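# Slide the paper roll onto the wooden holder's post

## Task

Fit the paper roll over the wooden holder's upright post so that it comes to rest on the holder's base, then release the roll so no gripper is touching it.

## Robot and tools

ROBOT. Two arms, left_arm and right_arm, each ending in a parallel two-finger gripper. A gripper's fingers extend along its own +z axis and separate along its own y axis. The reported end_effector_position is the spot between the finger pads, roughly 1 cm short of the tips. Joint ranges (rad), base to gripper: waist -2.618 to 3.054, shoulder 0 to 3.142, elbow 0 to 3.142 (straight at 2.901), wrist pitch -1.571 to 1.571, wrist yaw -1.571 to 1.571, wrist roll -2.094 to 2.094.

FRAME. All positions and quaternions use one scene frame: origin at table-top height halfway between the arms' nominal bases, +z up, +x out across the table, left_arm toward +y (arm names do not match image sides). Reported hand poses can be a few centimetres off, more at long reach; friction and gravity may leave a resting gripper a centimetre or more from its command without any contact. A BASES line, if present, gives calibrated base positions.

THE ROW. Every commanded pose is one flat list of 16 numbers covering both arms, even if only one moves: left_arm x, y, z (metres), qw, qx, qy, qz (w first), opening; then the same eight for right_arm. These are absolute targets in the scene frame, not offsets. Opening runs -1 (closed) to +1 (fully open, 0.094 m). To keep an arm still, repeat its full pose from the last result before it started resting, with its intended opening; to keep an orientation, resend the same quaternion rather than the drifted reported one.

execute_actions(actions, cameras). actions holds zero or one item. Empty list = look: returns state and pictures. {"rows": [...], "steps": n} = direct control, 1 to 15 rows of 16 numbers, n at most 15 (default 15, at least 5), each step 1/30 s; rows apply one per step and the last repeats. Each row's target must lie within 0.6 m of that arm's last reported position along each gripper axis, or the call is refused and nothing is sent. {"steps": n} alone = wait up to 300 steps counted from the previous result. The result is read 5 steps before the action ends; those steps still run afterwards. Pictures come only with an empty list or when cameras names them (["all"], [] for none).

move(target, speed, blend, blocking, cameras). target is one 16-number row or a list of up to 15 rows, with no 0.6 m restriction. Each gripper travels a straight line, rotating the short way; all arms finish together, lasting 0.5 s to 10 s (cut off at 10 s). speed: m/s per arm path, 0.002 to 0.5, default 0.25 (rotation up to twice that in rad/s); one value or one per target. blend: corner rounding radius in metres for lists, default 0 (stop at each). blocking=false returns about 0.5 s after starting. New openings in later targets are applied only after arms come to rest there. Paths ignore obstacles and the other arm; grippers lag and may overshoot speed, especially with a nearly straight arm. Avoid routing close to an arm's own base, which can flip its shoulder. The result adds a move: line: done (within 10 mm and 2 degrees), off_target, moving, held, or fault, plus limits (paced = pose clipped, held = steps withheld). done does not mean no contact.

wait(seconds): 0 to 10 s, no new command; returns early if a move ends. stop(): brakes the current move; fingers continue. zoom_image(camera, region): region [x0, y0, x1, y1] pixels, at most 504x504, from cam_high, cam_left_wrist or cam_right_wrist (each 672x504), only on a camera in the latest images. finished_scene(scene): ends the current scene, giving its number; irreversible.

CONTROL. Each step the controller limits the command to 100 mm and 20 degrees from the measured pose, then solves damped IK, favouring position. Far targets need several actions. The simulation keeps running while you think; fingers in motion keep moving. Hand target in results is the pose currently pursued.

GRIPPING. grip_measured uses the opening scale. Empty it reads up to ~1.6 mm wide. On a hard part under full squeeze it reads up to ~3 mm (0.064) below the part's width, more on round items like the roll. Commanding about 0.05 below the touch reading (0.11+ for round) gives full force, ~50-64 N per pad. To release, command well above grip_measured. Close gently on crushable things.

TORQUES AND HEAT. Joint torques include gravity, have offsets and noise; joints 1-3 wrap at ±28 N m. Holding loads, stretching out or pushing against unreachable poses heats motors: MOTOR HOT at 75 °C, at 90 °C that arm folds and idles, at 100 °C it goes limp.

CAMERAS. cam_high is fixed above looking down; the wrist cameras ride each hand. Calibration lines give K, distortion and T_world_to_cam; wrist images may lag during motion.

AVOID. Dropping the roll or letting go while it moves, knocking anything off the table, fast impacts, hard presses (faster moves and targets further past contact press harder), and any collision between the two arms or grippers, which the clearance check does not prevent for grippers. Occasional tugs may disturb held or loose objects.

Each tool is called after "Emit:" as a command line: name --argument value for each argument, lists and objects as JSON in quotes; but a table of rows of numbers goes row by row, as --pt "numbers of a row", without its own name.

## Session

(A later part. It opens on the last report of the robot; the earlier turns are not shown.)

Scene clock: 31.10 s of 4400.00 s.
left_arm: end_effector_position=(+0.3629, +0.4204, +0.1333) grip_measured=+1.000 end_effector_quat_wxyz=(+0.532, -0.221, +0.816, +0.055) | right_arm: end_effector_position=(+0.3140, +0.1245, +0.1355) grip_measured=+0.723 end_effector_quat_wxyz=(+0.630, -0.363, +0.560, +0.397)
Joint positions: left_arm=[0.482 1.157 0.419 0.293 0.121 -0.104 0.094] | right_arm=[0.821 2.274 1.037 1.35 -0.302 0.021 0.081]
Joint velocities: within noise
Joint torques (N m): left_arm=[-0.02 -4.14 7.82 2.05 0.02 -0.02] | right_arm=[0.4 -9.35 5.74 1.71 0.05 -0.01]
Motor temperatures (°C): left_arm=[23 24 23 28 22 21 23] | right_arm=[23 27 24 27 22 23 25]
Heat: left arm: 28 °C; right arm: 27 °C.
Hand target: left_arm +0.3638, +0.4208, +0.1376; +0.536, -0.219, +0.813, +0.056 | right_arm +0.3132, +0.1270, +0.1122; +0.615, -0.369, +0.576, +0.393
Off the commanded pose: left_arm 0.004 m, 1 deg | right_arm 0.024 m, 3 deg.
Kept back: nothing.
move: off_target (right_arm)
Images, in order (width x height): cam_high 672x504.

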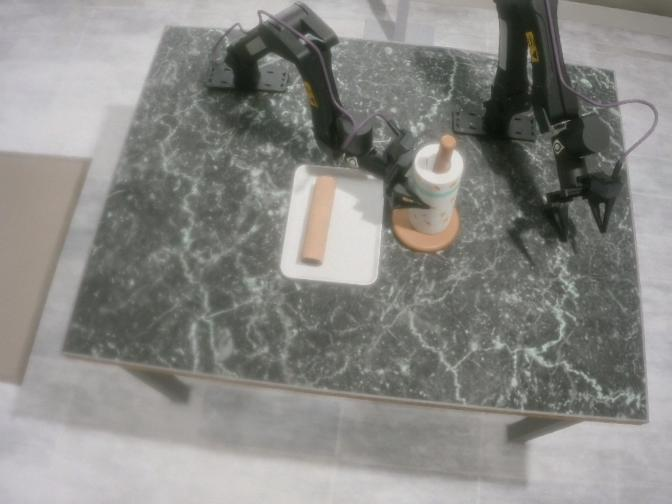

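Emit:
move --pt "0.3638 0.4208 0.1376 0.536 -0.219 0.813 0.056 1 0.314 0.128 0.126 0.608 -0.372 0.583 0.389 0.4" --pt "0.3638 0.4208 0.1376 0.536 -0.219 0.813 0.056 1 0.314 0.128 0.126 0.608 -0.372 0.583 0.389 1" --speed 0.1 --cameras '["cam_high"]'

Emit:
zoom_image --camera "cam_high" --region '[330, 70, 530, 320]'

Scene clock: 32.67 s of 4400.00 s.
left_arm: end_effector_position=(+0.3629, +0.4204, +0.1333) grip_measured=+1.000 end_effector_quat_wxyz=(+0.532, -0.221, +0.816, +0.055) | right_arm: end_effector_position=(+0.3152, +0.1254, +0.1160) grip_measured=+0.998 end_effector_quat_wxyz=(+0.604, -0.371, +0.589, +0.389)
Joint positions: left_arm=[0.482 1.157 0.419 0.293 0.121 -0.104 0.094] | right_arm=[0.821 2.274 1.037 1.27 -0.3 0.02 0.094]
Joint velocities: within noise
Joint torques (N m): left_arm=[-0.01 -4.14 7.8 2.04 0.02 -0.01] | right_arm=[0.34 -14.94 5.7 1.75 0.03 -0.04]
Motor temperatures (°C): left_arm=[23 24 23 28 22 21 23] | right_arm=[23 27 24 27 22 23 25]
Heat: left arm: 28 °C; right arm: 27 °C.
Hand target: left_arm +0.3638, +0.4208, +0.1376; +0.536, -0.219, +0.813, +0.056 | right_arm +0.3139, +0.1279, +0.1258; +0.608, -0.372, +0.583, +0.389
Off the commanded pose: left_arm 0.004 m, 1 deg | right_arm 0.010 m, 1 deg.
Kept back: nothing.
move: done; target 2's new opening was sent with right_arm's hand 0.008 m and 3 deg from that target
Images, in order (width x height): cam_high 672x504.

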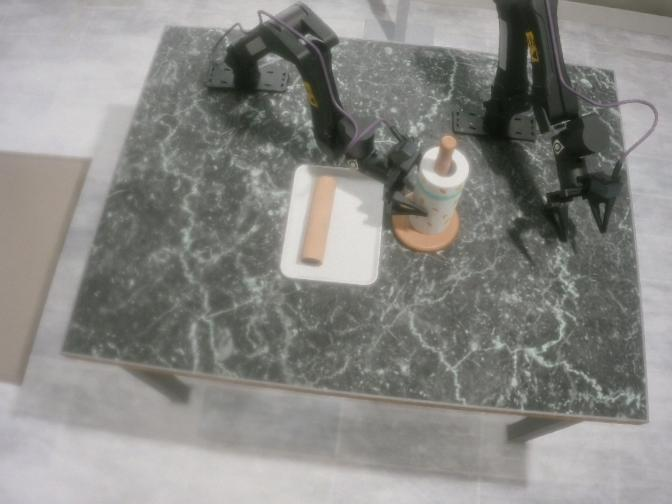

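Scaled by 2.016 from the camera's 672x504 image, which has a finer 960x720 frame.

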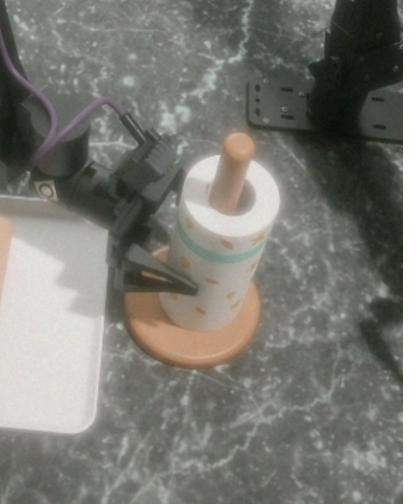

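Emit:
move --target '[0.3638,0.4208,0.1376,0.536,-0.219,0.813,0.056,1,0.263,0.015,0.132,0.608,-0.372,0.583,0.389,1]' --speed 0.15 --cameras '["cam_high","cam_right_wrist"]'

Scene clock: 34.27 s of 4400.00 s.
left_arm: end_effector_position=(+0.3629, +0.4204, +0.1333) grip_measured=+1.000 end_effector_quat_wxyz=(+0.532, -0.221, +0.816, +0.055) | right_arm: end_effector_position=(+0.2662, +0.0181, +0.1177) grip_measured=+0.998 end_effector_quat_wxyz=(+0.598, -0.372, +0.596, +0.385)
Joint positions: left_arm=[0.482 1.157 0.419 0.293 0.121 -0.104 0.094] | right_arm=[0.699 2.037 0.541 1.509 -0.416 0.02 0.094]
Joint velocities: within noise
Joint torques (N m): left_arm=[0.02 -4.21 7.83 2.06 0.02 -0.03] | right_arm=[-0.39 -13.03 2.55 1.97 -0.15 0.03]
Motor temperatures (°C): left_arm=[23 24 23 28 22 21 23] | right_arm=[23 27 24 27 22 23 25]
Heat: left arm: 28 °C; right arm: 27 °C.
Hand target: left_arm +0.3638, +0.4208, +0.1376; +0.536, -0.219, +0.813, +0.056 | right_arm +0.2631, +0.0152, +0.1316; +0.608, -0.372, +0.583, +0.389
Off the commanded pose: left_arm 0.004 m, 1 deg | right_arm 0.015 m, 2 deg.
Kept back: nothing.
move: off_target (right_arm)
camera_calibration:
cam_right_wrist: T_world_to_cam=[[0.908384, -0.4039, 0.108181, -0.248031], [-0.102862, -0.466626, -0.878453, 0.163026], [0.405287, 0.786845, -0.465421, 0.0365352], [0, 0, 0, 1]] pos_world=[0.22727, -0.0528554, 0.187047]
Images, in order (width x height): cam_high 672x504, cam_right_wrist 672x504.

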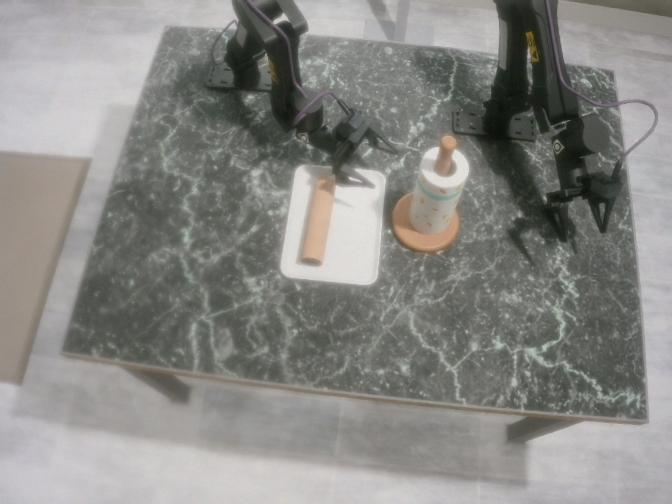

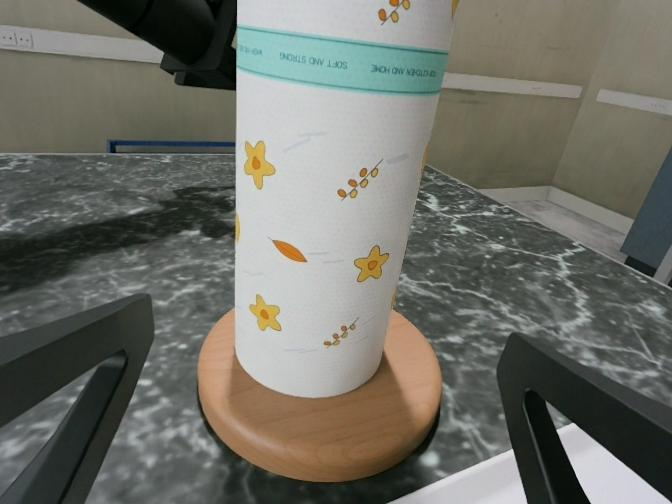

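Seated.

Emit:
finished_scene --scene 1

The scene is finished: the task was done.


## Next scene

The same job, from a new start.

Emit:
execute_actions --actions '[]'

Emit:
zoom_image --camera "cam_high" --region '[100, 50, 600, 400]'

Scene clock: 0.00 s of 4400.00 s.
left_arm: end_effector_position=(+0.4202, +0.4363, +0.1842) grip_measured=+1.000 end_effector_quat_wxyz=(+0.502, -0.148, +0.852, +0.022) | right_arm: end_effector_position=(+0.3129, -0.0584, +0.2484) grip_measured=+1.000 end_effector_quat_wxyz=(+0.226, -0.313, +0.833, +0.396)
Joint positions: left_arm=[0.514 1.361 0.847 -0.026 0.275 0.032 0.094] | right_arm=[0.374 1.689 1.564 -0.823 -0.767 -0.075 0.094]
Joint velocities: within noise
Joint torques (N m): no reading
Motor temperatures (°C): left_arm=[23 24 21 24 22 21 23] | right_arm=[23 23 22 22 22 23 24]
Heat: left arm: 24 °C; right arm: 24 °C.
Hand target: left_arm +0.4204, +0.4360, +0.1883; +0.505, -0.146, +0.850, +0.022 | right_arm +0.3117, -0.0574, +0.2582; +0.235, -0.319, +0.826, +0.401
camera_calibration:
cam_left_wrist: T_world_to_cam=[[0.309565, -0.923343, 0.227172, 0.226925], [-0.769323, -0.383616, -0.510863, 0.609734], [0.558849, -0.0166232, -0.829103, 0.0287855], [0, 0, 0, 1]] pos_world=[0.382748, 0.443912, 0.283806]
cam_right_wrist: T_world_to_cam=[[0.784237, -0.424313, -0.452692, -0.15854], [-0.588642, -0.739459, -0.326651, 0.24589], [-0.196145, 0.522645, -0.82968, 0.401938], [0, 0, 0, 1]] pos_world=[0.347912, -0.0955156, 0.34203]

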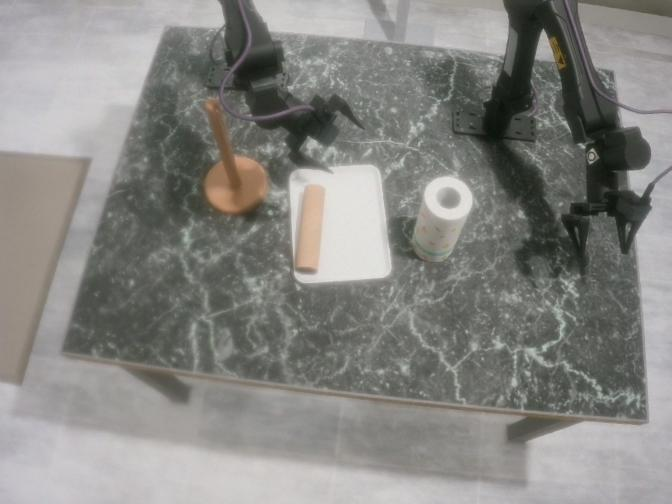

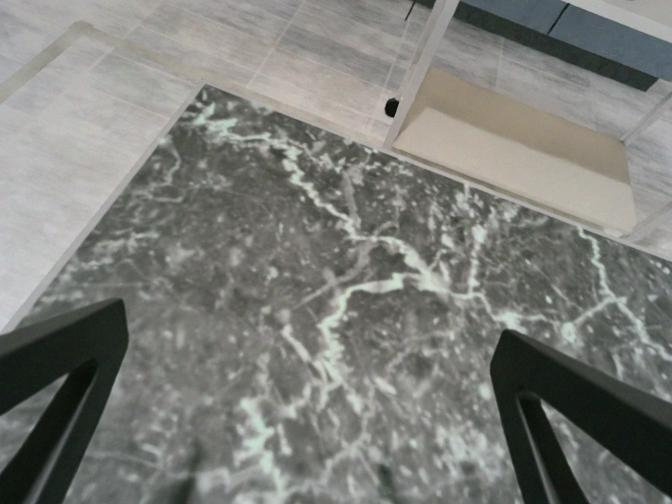

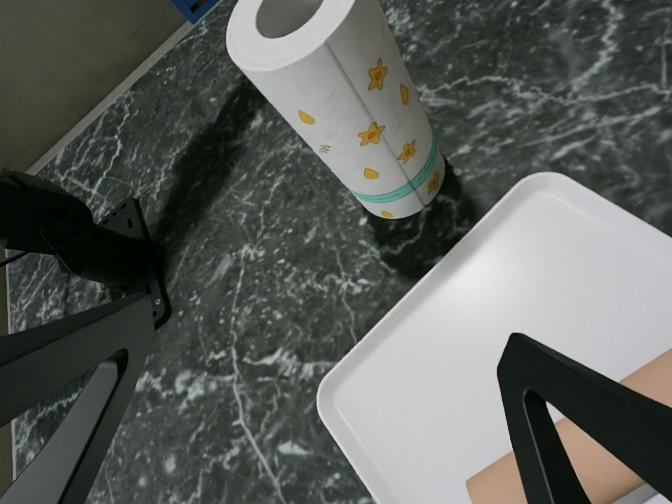

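Scaled by 1.008 from the camera's 672x504 image, which has a finer 960x720 frame.

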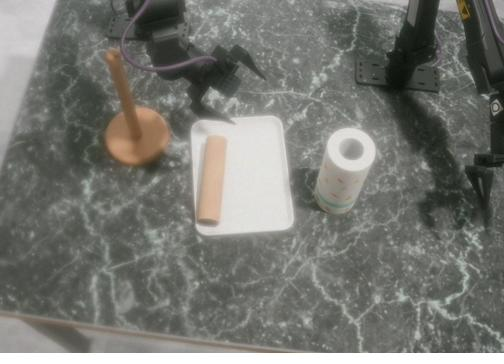

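Emit:
move --pt "0.35 0.35 0.17 0.627 0.327 0.627 -0.327 1 0.33 -0.15 0.43 0.366 -0.34 0.785 0.2 1" --pt "0.29 0.259 0.13 0.627 0.327 0.627 -0.327 1 0.33 -0.36 0.45 0.423 0 0.906 0 1" --pt "0.29 0.259 0.13 0.627 0.327 0.627 -0.327 1 0.23 -0.6 0.42 0.366 0.453 0.785 -0.212 1" --speed 0.5 --blend '[0.05,0.05,0]'

Emit:
zoom_image --camera "cam_high" --region '[330, 70, 530, 320]'

Scene clock: 5.73 s of 4400.00 s.
left_arm: end_effector_position=(+0.2918, +0.2600, +0.1238) grip_measured=+1.000 end_effector_quat_wxyz=(+0.640, +0.276, +0.661, -0.278) | right_arm: end_effector_position=(+0.2300, -0.5929, +0.4152) grip_measured=+1.000 end_effector_quat_wxyz=(+0.359, +0.445, +0.795, -0.203)
Joint positions: left_arm=[0.731 1.406 0.315 0.05 1.539 1.026 0.094] | right_arm=[-0.684 1.614 2.28 -1.419 0.263 0.235 0.094]
Joint velocities: within noise
Joint torques (N m): left_arm=[-0.32 -5.29 5.82 0.82 0.71 0.11] | right_arm=[-0.46 -5.31 6.41 1.68 0.32 0.09]
Motor temperatures (°C): left_arm=[23 24 21 25 22 21 23] | right_arm=[23 24 23 23 22 23 24]
Heat: left arm: 25 °C; right arm: 24 °C.
Hand target: left_arm +0.2908, +0.2582, +0.1298; +0.645, +0.283, +0.653, -0.279 | right_arm +0.2298, -0.5998, +0.4200; +0.366, +0.453, +0.785, -0.212
Off the commanded pose: left_arm 0.007 m, 9 deg | right_arm 0.009 m, 2 deg.
joint sent to its limit (left arm) — joint 5 (wrist yaw), upper limit.
Kept back: nothing.
move: off_target (left_arm)
camera_calibration:
cam_left_wrist: T_world_to_cam=[[-0.725847, -0.67386, 0.138055, 0.365921], [-0.423384, 0.279496, -0.861759, 0.182536], [0.542119, -0.683955, -0.488173, 0.183758], [0, 0, 0, 1]] pos_world=[0.243267, 0.321244, 0.19649]
cam_right_wrist: T_world_to_cam=[[-0.793955, -0.602944, 0.0780624, -0.208106], [-0.589807, 0.732699, -0.339528, 0.734848], [0.14752, -0.315612, -0.937351, 0.272061], [0, 0, 0, 1]] pos_world=[0.228058, -0.578033, 0.520764]

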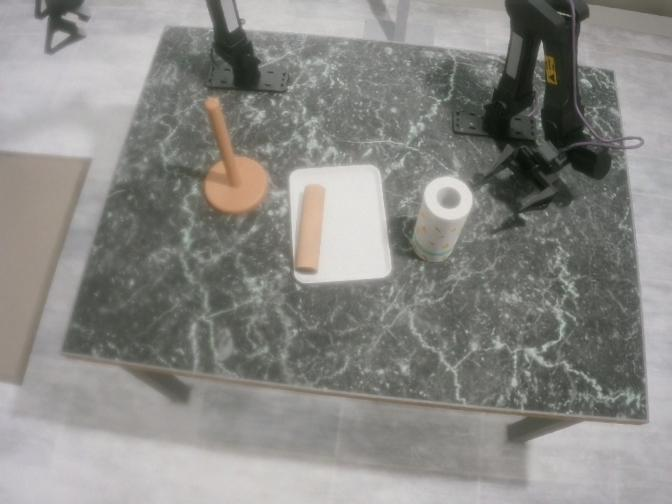

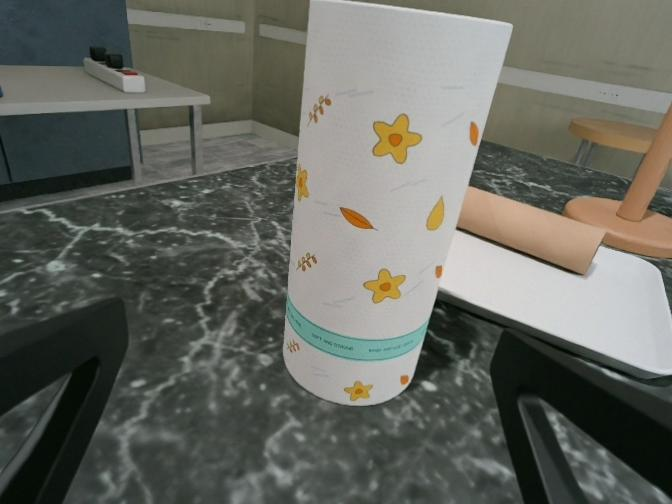

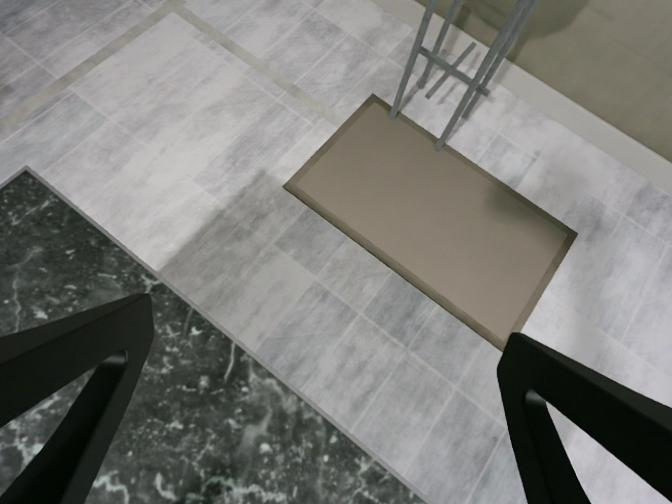

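Scaled by 2.016 from the camera's 672x504 image, which has a finer 960x720 frame.

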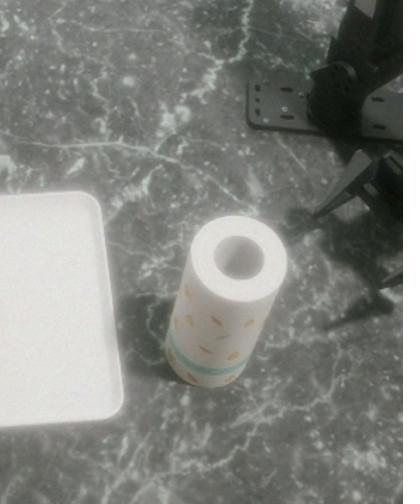

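Emit:
move --target '[0.311,0.202,0.128,0.633,0.315,0.633,-0.315,1,0.23,-0.6,0.42,0.366,0.453,0.785,-0.212,1]' --speed 0.25 --cameras '["cam_left_wrist"]'

Scene clock: 9.27 s of 4400.00 s.
left_arm: end_effector_position=(+0.3134, +0.2046, +0.1340) grip_measured=+1.000 end_effector_quat_wxyz=(+0.638, +0.328, +0.628, -0.302) | right_arm: end_effector_position=(+0.2298, -0.5932, +0.4154) grip_measured=+1.000 end_effector_quat_wxyz=(+0.359, +0.446, +0.794, -0.203)
Joint positions: left_arm=[0.424 1.701 0.134 1.552 1.365 0.054 0.094] | right_arm=[-0.684 1.614 2.28 -1.418 0.265 0.237 0.094]
Joint velocities: within noise
Joint torques (N m): left_arm=[-0.68 -3.37 2.13 1.58 -0.05 -0.11] | right_arm=[-0.51 -5.27 6.41 1.7 0.32 0.09]
Motor temperatures (°C): left_arm=[23 24 21 25 22 21 23] | right_arm=[23 24 23 24 22 23 24]
Heat: left arm: 25 °C; right arm: 24 °C.
Hand target: left_arm +0.3109, +0.2020, +0.1282; +0.630, +0.317, +0.636, -0.314 | right_arm +0.2298, -0.5998, +0.4200; +0.366, +0.453, +0.785, -0.212
Off the commanded pose: left_arm 0.007 m, 2 deg | right_arm 0.008 m, 2 deg.
joint sent to its limit (left arm) — joint 4 (wrist pitch), upper limit.
Kept back: nothing.
move: done
camera_calibration:
cam_left_wrist: T_world_to_cam=[[-0.806797, -0.584927, 0.0832998, 0.357325], [-0.336815, 0.339503, -0.878233, 0.178822], [0.485421, -0.736613, -0.470922, 0.165342], [0, 0, 0, 1]] pos_world=[0.268259, 0.270091, 0.205146]
Images, in order (width x height): cam_left_wrist 672x504.

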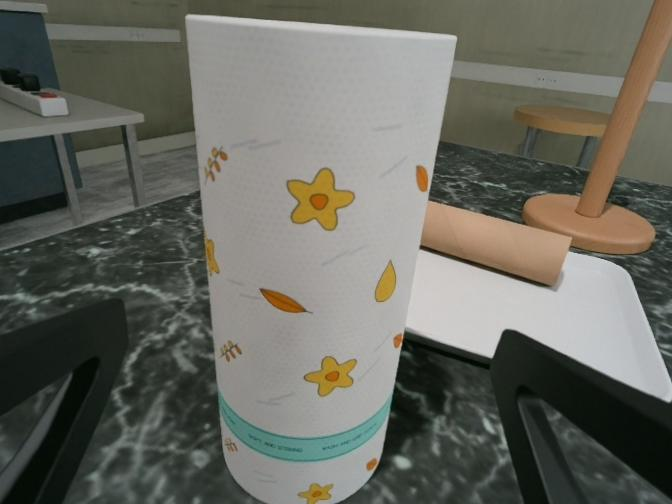

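Emit:
move --pt "0.363 0.1375 0.122 0.633 0.315 0.633 -0.315 1 0.23 -0.6 0.42 0.366 0.453 0.785 -0.212 1" --pt "0.363 0.1375 0.122 0.633 0.315 0.633 -0.315 0.4 0.23 -0.6 0.42 0.366 0.453 0.785 -0.212 1" --speed 0.15 --cameras '["cam_high","cam_left_wrist"]'

Scene clock: 11.37 s of 4400.00 s.
left_arm: end_effector_position=(+0.3587, +0.1388, +0.1260) grip_measured=+0.401 end_effector_quat_wxyz=(+0.632, +0.322, +0.634, -0.308) | right_arm: end_effector_position=(+0.2298, -0.5933, +0.4155) grip_measured=+1.000 end_effector_quat_wxyz=(+0.359, +0.446, +0.794, -0.203)
Joint positions: left_arm=[0.046 1.817 0.24 1.558 0.988 0.033 0.066] | right_arm=[-0.684 1.614 2.28 -1.418 0.265 0.237 0.094]
Joint velocities: within noise
Joint torques (N m): left_arm=[-0.59 -4.34 4.75 1.8 -0.06 -0.12] | right_arm=[-0.53 -5.23 6.35 1.7 0.31 0.08]
Motor temperatures (°C): left_arm=[23 24 21 26 22 21 23] | right_arm=[23 24 23 24 22 23 24]
Heat: left arm: 26 °C; right arm: 24 °C.
Hand target: left_arm +0.3629, +0.1376, +0.1222; +0.628, +0.318, +0.638, -0.313 | right_arm +0.2298, -0.5998, +0.4200; +0.366, +0.453, +0.785, -0.212
Off the commanded pose: left_arm 0.006 m, 1 deg | right_arm 0.008 m, 2 deg.
joint read past its limit (left arm) — joint 4 (wrist pitch), upper limit.
joint sent to its limit (left arm) — joint 4 (wrist pitch), upper limit.
Kept back: nothing.
move: done
camera_calibration:
cam_left_wrist: T_world_to_cam=[[-0.805304, -0.583367, 0.105685, 0.352491], [-0.356009, 0.333289, -0.873027, 0.216435], [0.474071, -0.740677, -0.476082, 0.0964384], [0, 0, 0, 1]] pos_world=[0.315196, 0.204926, 0.197613]
Images, in order (width x height): cam_high 672x504, cam_left_wrist 672x504.

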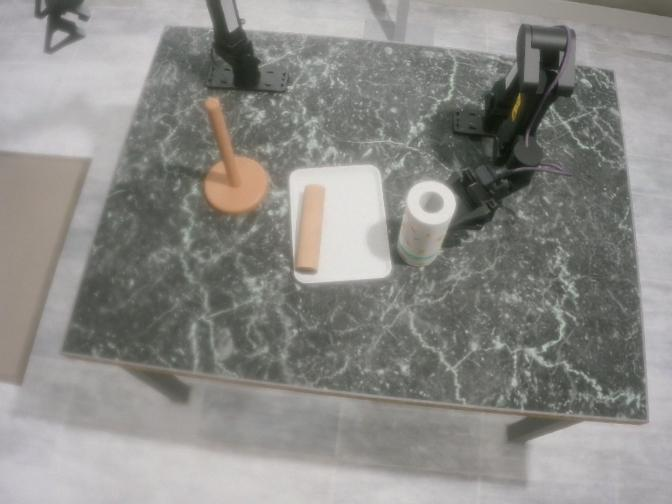

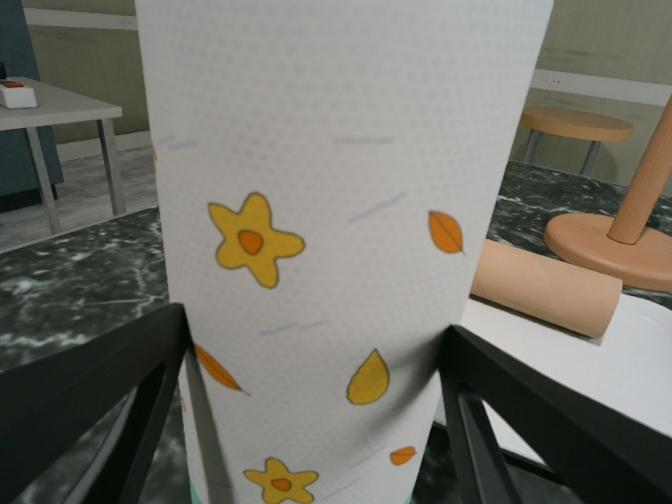

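Emit:
move --pt "0.363 0.1375 0.122 0.633 0.315 0.633 -0.315 1 0.23 -0.6 0.42 0.366 0.453 0.785 -0.212 1" --pt "0.386 0.1075 0.122 0.633 0.315 0.633 -0.315 1 0.23 -0.6 0.42 0.366 0.453 0.785 -0.212 1" --pt "0.386 0.1075 0.122 0.633 0.315 0.633 -0.315 0.65 0.23 -0.6 0.42 0.366 0.453 0.785 -0.212 1" --speed 0.12 --cameras '["cam_high","cam_left_wrist"]'

Scene clock: 13.97 s of 4400.00 s.
left_arm: end_effector_position=(+0.3815, +0.1090, +0.1273) grip_measured=+0.656 end_effector_quat_wxyz=(+0.637, +0.320, +0.629, -0.311) | right_arm: end_effector_position=(+0.2298, -0.5933, +0.4155) grip_measured=+1.000 end_effector_quat_wxyz=(+0.359, +0.446, +0.794, -0.203)
Joint positions: left_arm=[-0.086 1.883 0.331 1.558 0.857 0.012 0.078] | right_arm=[-0.684 1.614 2.28 -1.418 0.265 0.237 0.094]
Joint velocities: left_arm=[-0.002 0.012 -0.007 -0.037 0.051 -0.051 0.01] | right_arm=[within noise]
Joint torques (N m): left_arm=[-0.53 -4.97 4.97 1.88 -0.07 -0.11] | right_arm=[-0.57 -5.19 6.41 1.68 0.32 0.11]
Motor temperatures (°C): left_arm=[23 24 21 26 22 21 23] | right_arm=[23 24 23 24 22 23 24]
Heat: left arm: 26 °C; right arm: 24 °C.
Hand target: left_arm +0.3858, +0.1076, +0.1221; +0.632, +0.316, +0.634, -0.315 | right_arm +0.2298, -0.5998, +0.4200; +0.366, +0.453, +0.785, -0.212
Off the commanded pose: left_arm 0.007 m, 1 deg | right_arm 0.008 m, 2 deg.
joint read past its limit (left arm) — joint 4 (wrist pitch), upper limit.
joint sent to its limit (left arm) — joint 4 (wrist pitch), upper limit.
Kept back: nothing.
move: done
camera_calibration:
cam_left_wrist: T_world_to_cam=[[-0.80663, -0.581561, 0.105522, 0.353624], [-0.348104, 0.323151, -0.879998, 0.234551], [0.477673, -0.746566, -0.463107, 0.061766], [0, 0, 0, 1]] pos_world=[0.337388, 0.175971, 0.197694]
Images, in order (width x height): cam_high 672x504, cam_left_wrist 672x504.

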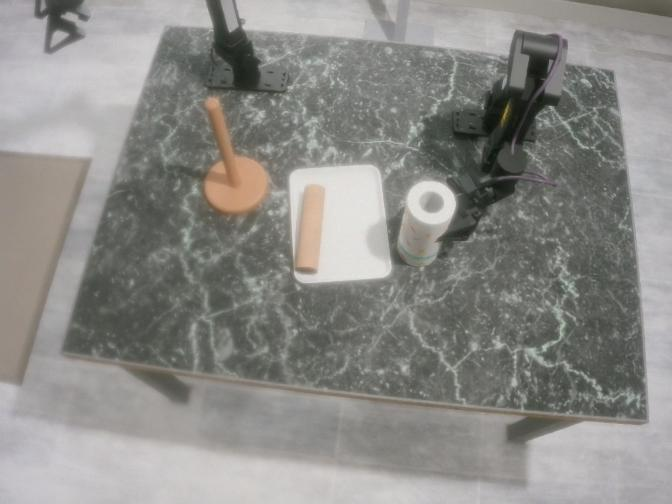

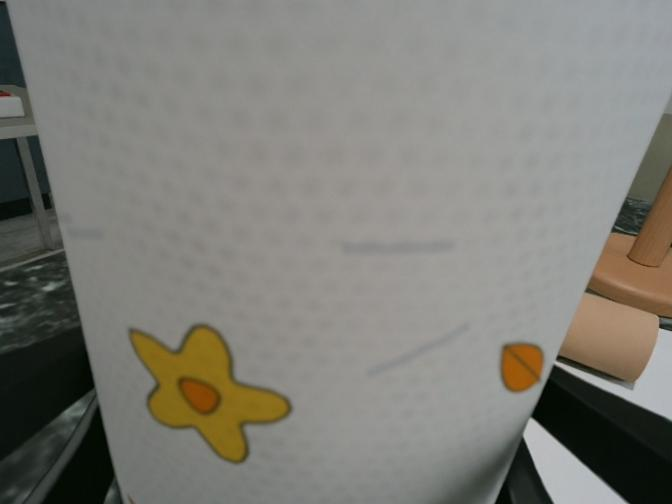

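Emit:
move --pt "0.386 0.1075 0.122 0.633 0.315 0.633 -0.315 0.4 0.23 -0.6 0.42 0.366 0.453 0.785 -0.212 1" --pt "0.38 0.10 0.30 0.633 0.315 0.633 -0.315 0.4 0.23 -0.6 0.42 0.366 0.453 0.785 -0.212 1" --pt "0.31 -0.17 0.455 0.627 0.327 0.627 -0.327 0.4 0.23 -0.6 0.42 0.366 0.453 0.785 -0.212 1" --speed '[0.2,0.3,0.35]' --blend '[0,0.07,0]' --cameras '["cam_high"]'

Emit:
zoom_image --camera "cam_high" --region '[150, 0, 350, 250]'

Scene clock: 17.50 s of 4400.00 s.
left_arm: end_effector_position=(+0.3053, -0.1663, +0.4454) grip_measured=+0.624 end_effector_quat_wxyz=(+0.618, +0.331, +0.633, -0.328) | right_arm: end_effector_position=(+0.2299, -0.5933, +0.4155) grip_measured=+1.000 end_effector_quat_wxyz=(+0.360, +0.446, +0.794, -0.203)
Joint positions: left_arm=[-1.066 1.559 1.593 -0.055 -0.077 -0.009 0.076] | right_arm=[-0.684 1.614 2.28 -1.418 0.265 0.237 0.094]
Joint velocities: within noise
Joint torques (N m): left_arm=[0.1 -6.38 10.89 2.28 -0.1 0.05] | right_arm=[-0.44 -5.23 6.43 1.67 0.33 0.09]
Motor temperatures (°C): left_arm=[23 24 21 27 22 21 24] | right_arm=[23 24 23 25 22 23 24]
Heat: left arm: 27 °C; right arm: 25 °C.
Hand target: left_arm +0.3097, -0.1696, +0.4546; +0.627, +0.327, +0.627, -0.327 | right_arm +0.2299, -0.5998, +0.4200; +0.366, +0.453, +0.785, -0.212
Off the commanded pose: left_arm 0.011 m, 1 deg | right_arm 0.008 m, 2 deg.
Kept back: nothing.
move: off_target (left_arm)
Images, in order (width x height): cam_high 672x504.

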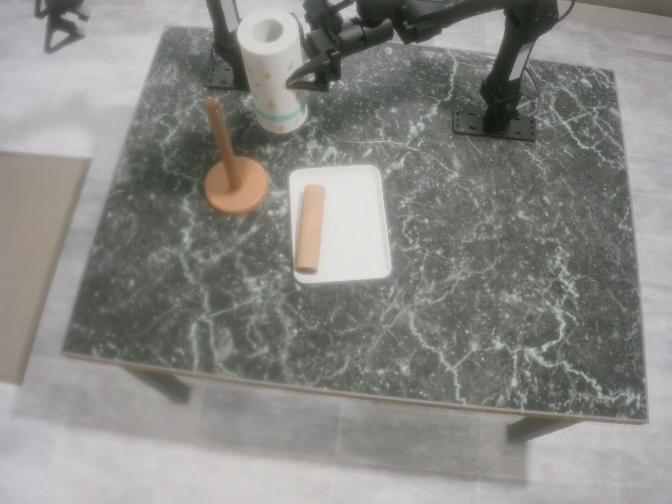

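Scaled by 2.016 from the camera's 672x504 image, which has a finer 960x720 frame.

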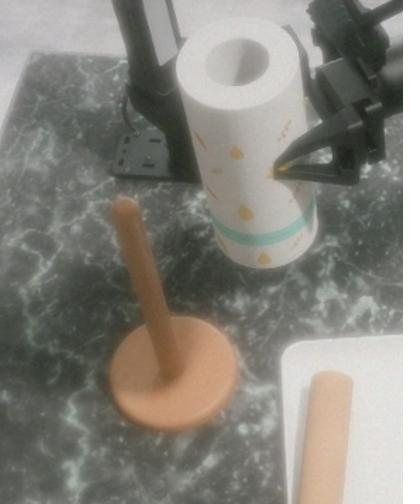

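Emit:
move --target '[0.283,-0.303,0.458,0.627,0.327,0.627,-0.327,0.4,0.23,-0.6,0.42,0.366,0.453,0.785,-0.212,1]' --speed 0.25 --cameras '["cam_high"]'

Emit:
zoom_image --camera "cam_high" --region '[130, 0, 330, 250]'

Scene clock: 19.37 s of 4400.00 s.
left_arm: end_effector_position=(+0.2789, -0.2972, +0.4581) grip_measured=+0.624 end_effector_quat_wxyz=(+0.622, +0.330, +0.629, -0.329) | right_arm: end_effector_position=(+0.2298, -0.5933, +0.4155) grip_measured=+1.000 end_effector_quat_wxyz=(+0.360, +0.446, +0.794, -0.203)
Joint positions: left_arm=[-1.268 2.044 2.24 -0.205 -0.28 -0.007 0.076] | right_arm=[-0.684 1.614 2.28 -1.418 0.266 0.237 0.094]
Joint velocities: within noise
Joint torques (N m): left_arm=[0.13 -10.11 10.24 2.23 -0.08 0.05] | right_arm=[-0.54 -5.34 6.39 1.69 0.33 0.1]
Motor temperatures (°C): left_arm=[23 24 22 28 22 21 24] | right_arm=[23 24 23 25 22 23 24]
Heat: left arm: 28 °C; right arm: 25 °C.
Hand target: left_arm +0.2828, -0.3026, +0.4578; +0.627, +0.327, +0.627, -0.327 | right_arm +0.2298, -0.5999, +0.4200; +0.366, +0.453, +0.785, -0.212
Off the commanded pose: left_arm 0.007 m, 1 deg | right_arm 0.008 m, 2 deg.
Kept back: nothing.
move: done
Images, in order (width x height): cam_high 672x504.

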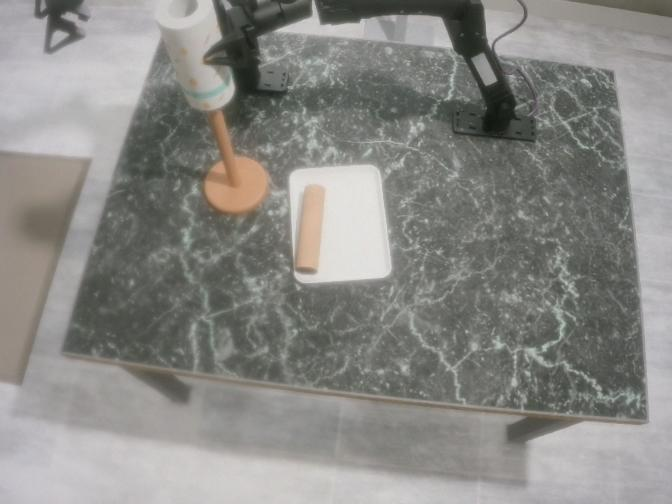

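Scaled by 2.016 from the camera's 672x504 image, which has a finer 960x720 frame.

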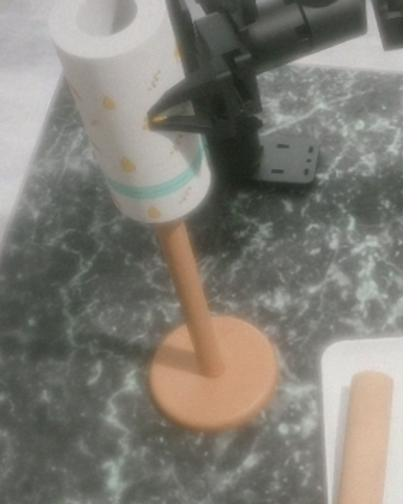

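Emit:
move --target '[0.280,-0.302,0.405,0.627,0.327,0.627,-0.327,0.4,0.23,-0.6,0.42,0.366,0.453,0.785,-0.212,1]' --speed 0.12 --cameras '["cam_high"]'

Emit:
zoom_image --camera "cam_high" --region '[130, 0, 330, 250]'

Scene clock: 20.90 s of 4400.00 s.
left_arm: end_effector_position=(+0.2874, -0.3156, +0.3644) grip_measured=+0.624 end_effector_quat_wxyz=(+0.604, +0.344, +0.650, -0.306) | right_arm: end_effector_position=(+0.2298, -0.5933, +0.4155) grip_measured=+1.000 end_effector_quat_wxyz=(+0.360, +0.446, +0.794, -0.203)
Joint positions: left_arm=[-1.268 2.044 1.929 0.028 -0.293 -0.007 0.076] | right_arm=[-0.684 1.614 2.28 -1.418 0.266 0.237 0.094]
Joint velocities: within noise
Joint torques (N m): left_arm=[-0.38 -17.81 7.01 2.57 -0.02 0.05] | right_arm=[-0.42 -5.24 6.42 1.68 0.32 0.08]
Motor temperatures (°C): left_arm=[23 25 22 28 22 21 24] | right_arm=[23 24 23 25 22 23 24]
Heat: left arm: 28 °C; right arm: 25 °C.
Hand target: left_arm +0.2803, -0.3020, +0.4044; +0.627, +0.327, +0.627, -0.327 | right_arm +0.2298, -0.5999, +0.4200; +0.366, +0.453, +0.785, -0.212
Off the commanded pose: left_arm 0.043 m, 5 deg | right_arm 0.008 m, 2 deg.
Kept back: nothing.
move: off_target (left_arm)
Images, in order (width x height): cam_high 672x504.

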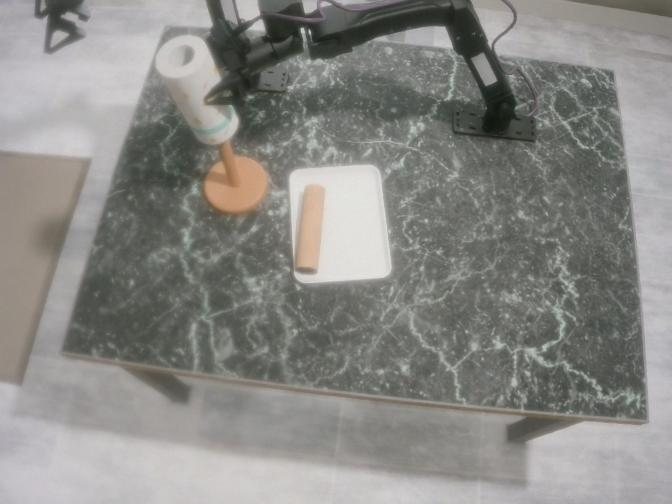

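Scaled by 2.016 from the camera's 672x504 image, which has a finer 960x720 frame.

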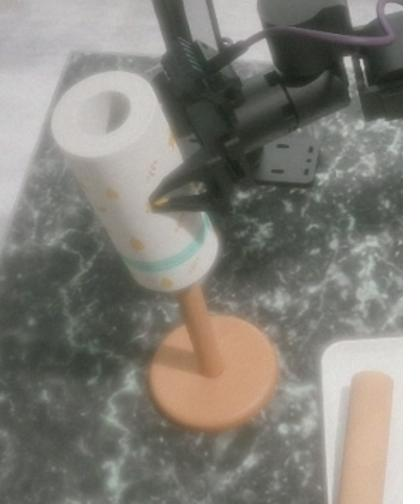

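Emit:
move --target '[0.273,-0.290,0.36,0.649,0.316,0.605,-0.338,0.4,0.23,-0.6,0.42,0.366,0.453,0.785,-0.212,1]' --speed 0.12 --cameras '["cam_high"]'

Emit:
zoom_image --camera "cam_high" --region '[130, 0, 330, 250]'

Scene clock: 22.27 s of 4400.00 s.
left_arm: end_effector_position=(+0.2806, -0.3021, +0.3242) grip_measured=+0.624 end_effector_quat_wxyz=(+0.629, +0.330, +0.626, -0.322) | right_arm: end_effector_position=(+0.2298, -0.5933, +0.4155) grip_measured=+1.000 end_effector_quat_wxyz=(+0.360, +0.446, +0.794, -0.203)
Joint positions: left_arm=[-1.272 1.979 1.595 0.383 -0.296 0.012 0.076] | right_arm=[-0.684 1.614 2.28 -1.418 0.266 0.237 0.094]
Joint velocities: within noise
Joint torques (N m): left_arm=[-0.59 -17.03 6.91 2.45 -0.03 0.08] | right_arm=[-0.53 -5.2 6.39 1.68 0.32 0.08]
Motor temperatures (°C): left_arm=[23 26 22 29 22 21 24] | right_arm=[23 24 23 25 22 23 24]
Heat: left arm: 29 °C; right arm: 25 °C.
Hand target: left_arm +0.2736, -0.2906, +0.3594; +0.648, +0.316, +0.605, -0.338 | right_arm +0.2298, -0.5999, +0.4200; +0.366, +0.453, +0.785, -0.212
Off the commanded pose: left_arm 0.039 m, 4 deg | right_arm 0.008 m, 2 deg.
Kept back: nothing.
move: off_target (left_arm)
Images, in order (width x height): cam_high 672x504.

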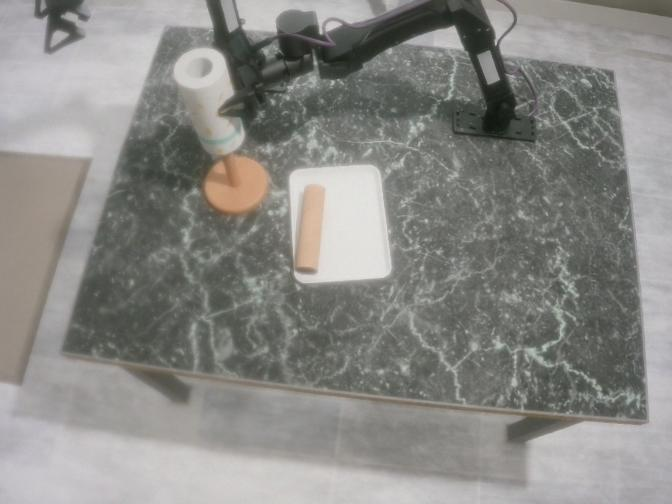

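Scaled by 2.016 from the camera's 672x504 image, which has a finer 960x720 frame.

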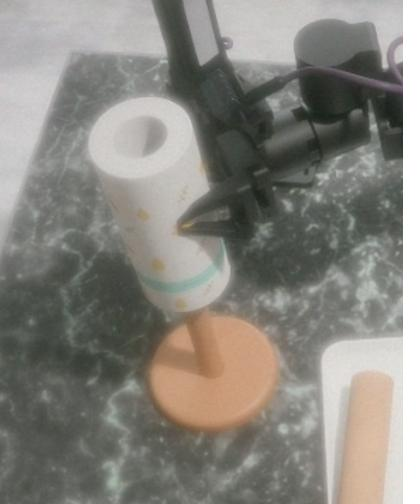

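Emit:
move --target '[0.276,-0.295,0.2,0.645,0.318,0.609,-0.336,0.4,0.23,-0.6,0.42,0.366,0.453,0.785,-0.212,1]' --speed 0.14 --cameras '["cam_high"]'

Emit:
zoom_image --camera "cam_high" --region '[130, 0, 330, 250]'

Scene clock: 24.27 s of 4400.00 s.
left_arm: end_effector_position=(+0.2779, -0.2938, +0.2122) grip_measured=+0.624 end_effector_quat_wxyz=(+0.644, +0.315, +0.610, -0.337) | right_arm: end_effector_position=(+0.2299, -0.5934, +0.4156) grip_measured=+1.000 end_effector_quat_wxyz=(+0.360, +0.446, +0.794, -0.203)
Joint positions: left_arm=[-1.272 2.128 1.277 0.911 -0.296 0.012 0.076] | right_arm=[-0.684 1.614 2.28 -1.417 0.266 0.237 0.094]
Joint velocities: within noise
Joint torques (N m): left_arm=[-0.32 -10.67 5.81 2.53 -0.01 0.05] | right_arm=[-0.5 -5.27 6.38 1.68 0.32 0.1]
Motor temperatures (°C): left_arm=[23 26 22 29 22 21 24] | right_arm=[23 24 23 25 22 23 24]
Heat: left arm: 29 °C; right arm: 25 °C.
Hand target: left_arm +0.2760, -0.2947, +0.2001; +0.644, +0.318, +0.609, -0.336 | right_arm +0.2298, -0.5999, +0.4200; +0.366, +0.453, +0.785, -0.212
Off the commanded pose: left_arm 0.012 m, 0 deg | right_arm 0.008 m, 2 deg.
Kept back: nothing.
move: off_target (left_arm)
Images, in order (width x height): cam_high 672x504.

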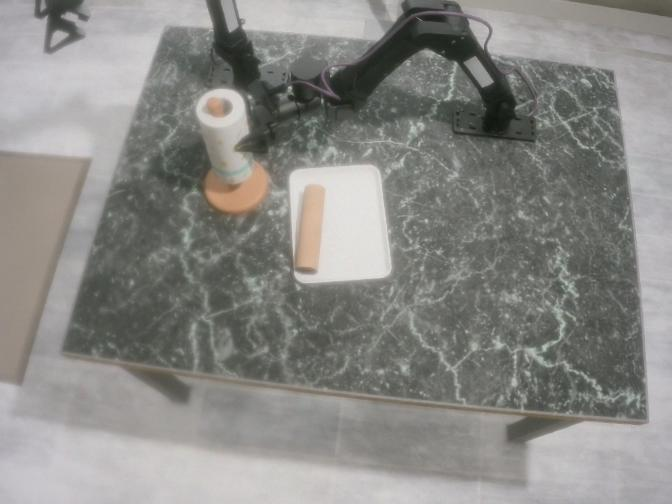

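Scaled by 2.016 from the camera's 672x504 image, which has a finer 960x720 frame.

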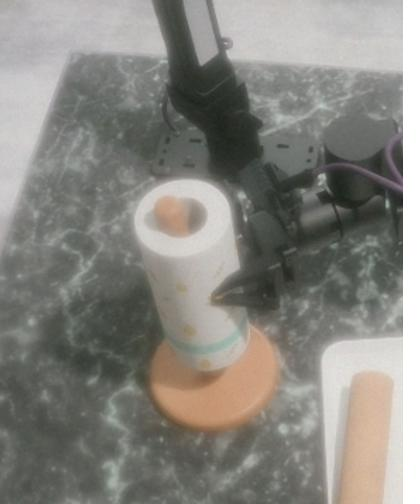

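Emit:
move --pt "0.279 -0.303 0.16 0.643 0.319 0.611 -0.335 0.4 0.23 -0.6 0.42 0.366 0.453 0.785 -0.212 1" --pt "0.279 -0.304 0.128 0.643 0.319 0.611 -0.335 0.4 0.23 -0.6 0.42 0.366 0.453 0.785 -0.212 1" --speed '[0.14,0.07]' --blend '[0.01,0]' --cameras '["cam_high"]'

Emit:
zoom_image --camera "cam_high" --region '[130, 0, 330, 250]'

Scene clock: 25.60 s of 4400.00 s.
left_arm: end_effector_position=(+0.2804, -0.3013, +0.1574) grip_measured=+0.623 end_effector_quat_wxyz=(+0.654, +0.304, +0.599, -0.346) | right_arm: end_effector_position=(+0.2299, -0.5934, +0.4156) grip_measured=+1.000 end_effector_quat_wxyz=(+0.360, +0.446, +0.794, -0.203)
Joint positions: left_arm=[-1.272 2.313 1.277 1.137 -0.296 0.012 0.076] | right_arm=[-0.684 1.614 2.28 -1.417 0.266 0.237 0.094]
Joint velocities: within noise
Joint torques (N m): left_arm=[-0.27 -9.94 5.79 2.11 0.01 0.01] | right_arm=[-0.4 -5.24 6.39 1.69 0.32 0.08]
Motor temperatures (°C): left_arm=[23 26 22 29 22 21 24] | right_arm=[23 24 23 25 22 23 24]
Heat: left arm: 29 °C; right arm: 25 °C.
Hand target: left_arm +0.2786, -0.3026, +0.1283; +0.643, +0.319, +0.611, -0.335 | right_arm +0.2298, -0.5999, +0.4200; +0.366, +0.453, +0.785, -0.212
Off the commanded pose: left_arm 0.030 m, 3 deg | right_arm 0.008 m, 2 deg.
Kept back: nothing.
move: off_target (left_arm)
Images, in order (width x height): cam_high 672x504.

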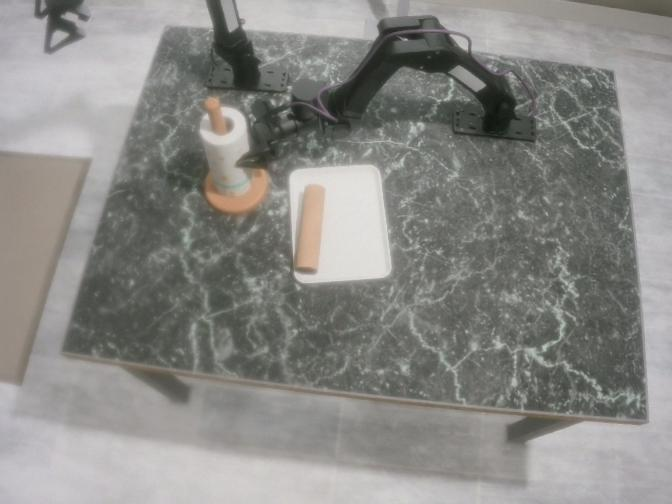

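Scaled by 2.016 from the camera's 672x504 image, which has a finer 960x720 frame.

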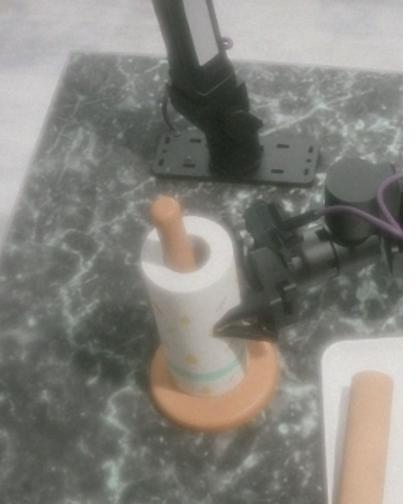

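Emit:
move --pt "0.279 -0.303 0.142 0.635 0.325 0.618 -0.329 0.4 0.23 -0.6 0.42 0.366 0.453 0.785 -0.212 1" --pt "0.279 -0.303 0.142 0.635 0.325 0.618 -0.329 1 0.23 -0.6 0.42 0.366 0.453 0.785 -0.212 1" --speed 0.1 --cameras '["cam_high"]'

Emit:
zoom_image --camera "cam_high" --region '[130, 0, 330, 250]'

Scene clock: 27.10 s of 4400.00 s.
left_arm: end_effector_position=(+0.2807, -0.3023, +0.1412) grip_measured=+0.999 end_effector_quat_wxyz=(+0.638, +0.321, +0.617, -0.330) | right_arm: end_effector_position=(+0.2299, -0.5934, +0.4156) grip_measured=+1.000 end_effector_quat_wxyz=(+0.360, +0.446, +0.794, -0.203)
Joint positions: left_arm=[-1.272 2.313 1.277 1.07 -0.296 0.012 0.094] | right_arm=[-0.684 1.614 2.28 -1.417 0.266 0.237 0.094]
Joint velocities: within noise
Joint torques (N m): left_arm=[-0.27 -14.06 6.13 1.99 -0.01 -0.01] | right_arm=[-0.5 -5.24 6.37 1.68 0.33 0.1]
Motor temperatures (°C): left_arm=[23 27 22 29 22 21 24] | right_arm=[23 24 23 26 22 23 24]
Heat: left arm: 29 °C; right arm: 26 °C.
Hand target: left_arm +0.2790, -0.3030, +0.1420; +0.635, +0.325, +0.618, -0.329 | right_arm +0.2298, -0.5999, +0.4200; +0.366, +0.453, +0.785, -0.212
Off the commanded pose: left_arm 0.002 m, 1 deg | right_arm 0.008 m, 2 deg.
Kept back: nothing.
move: done; target 2's new opening was sent with left_arm's hand 0.014 m and 4 deg from that target
Images, in order (width x height): cam_high 672x504.

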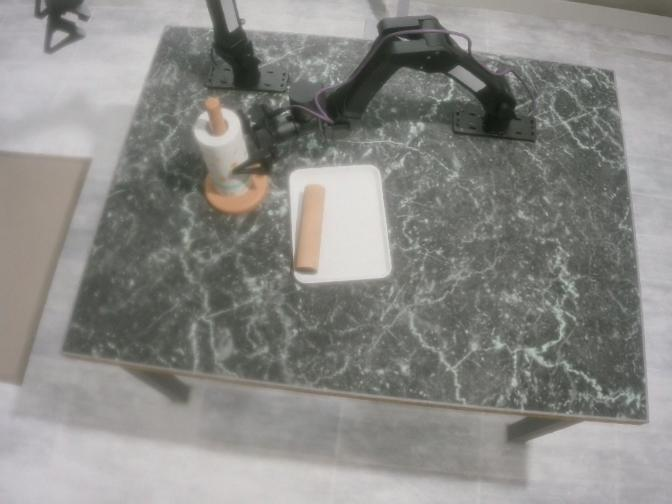

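Scaled by 2.016 from the camera's 672x504 image, which has a finer 960x720 frame.

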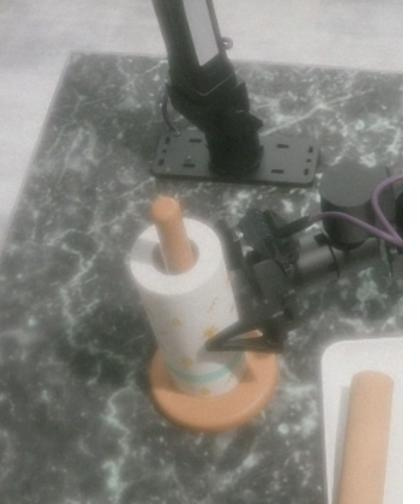

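Retreat along the pointing axis (0.5,-0.866).

Emit:
move --target '[0.219,-0.195,0.147,0.635,0.325,0.618,-0.329,1,0.23,-0.6,0.42,0.366,0.453,0.785,-0.212,1]' --speed 0.15 --cameras '["cam_high","cam_left_wrist"]'

Scene clock: 28.67 s of 4400.00 s.
left_arm: end_effector_position=(+0.2213, -0.1998, +0.1330) grip_measured=+0.999 end_effector_quat_wxyz=(+0.628, +0.332, +0.625, -0.324) | right_arm: end_effector_position=(+0.2299, -0.5934, +0.4156) grip_measured=+1.000 end_effector_quat_wxyz=(+0.360, +0.446, +0.794, -0.203)
Joint positions: left_arm=[-1.343 2.036 0.725 1.311 -0.36 0.012 0.094] | right_arm=[-0.684 1.614 2.28 -1.417 0.266 0.237 0.094]
Joint velocities: within noise
Joint torques (N m): left_arm=[-0.43 -13.09 3.59 2.17 -0.07 -0.01] | right_arm=[-0.46 -5.23 6.48 1.68 0.32 0.08]
Motor temperatures (°C): left_arm=[23 27 22 29 22 21 24] | right_arm=[23 24 23 26 22 23 24]
Heat: left arm: 29 °C; right arm: 26 °C.
Hand target: left_arm +0.2193, -0.1954, +0.1467; +0.635, +0.325, +0.618, -0.329 | right_arm +0.2298, -0.5999, +0.4200; +0.366, +0.453, +0.785, -0.212
Off the commanded pose: left_arm 0.015 m, 1 deg | right_arm 0.008 m, 2 deg.
Kept back: nothing.
move: off_target (left_arm)
camera_calibration:
cam_left_wrist: T_world_to_cam=[[-0.828769, -0.548641, 0.110163, 0.0550903], [-0.340543, 0.338271, -0.87727, 0.284554], [0.444041, -0.764569, -0.467184, -0.0852141], [0, 0, 0, 1]] pos_world=[0.180398, -0.131184, 0.203751]
Images, in order (width x height): cam_high 672x504, cam_left_wrist 672x504.

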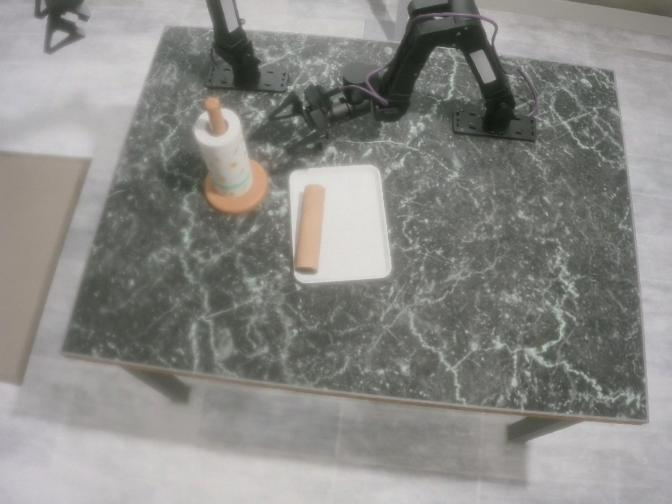

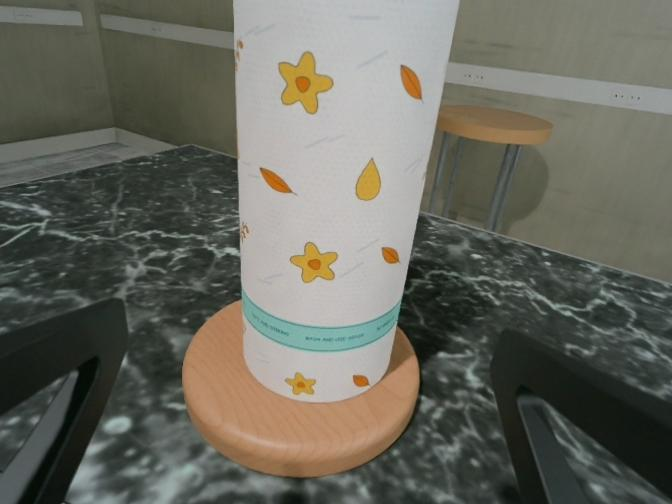

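Emit:
finished_scene --scene 2

The scene is finished: the task was done.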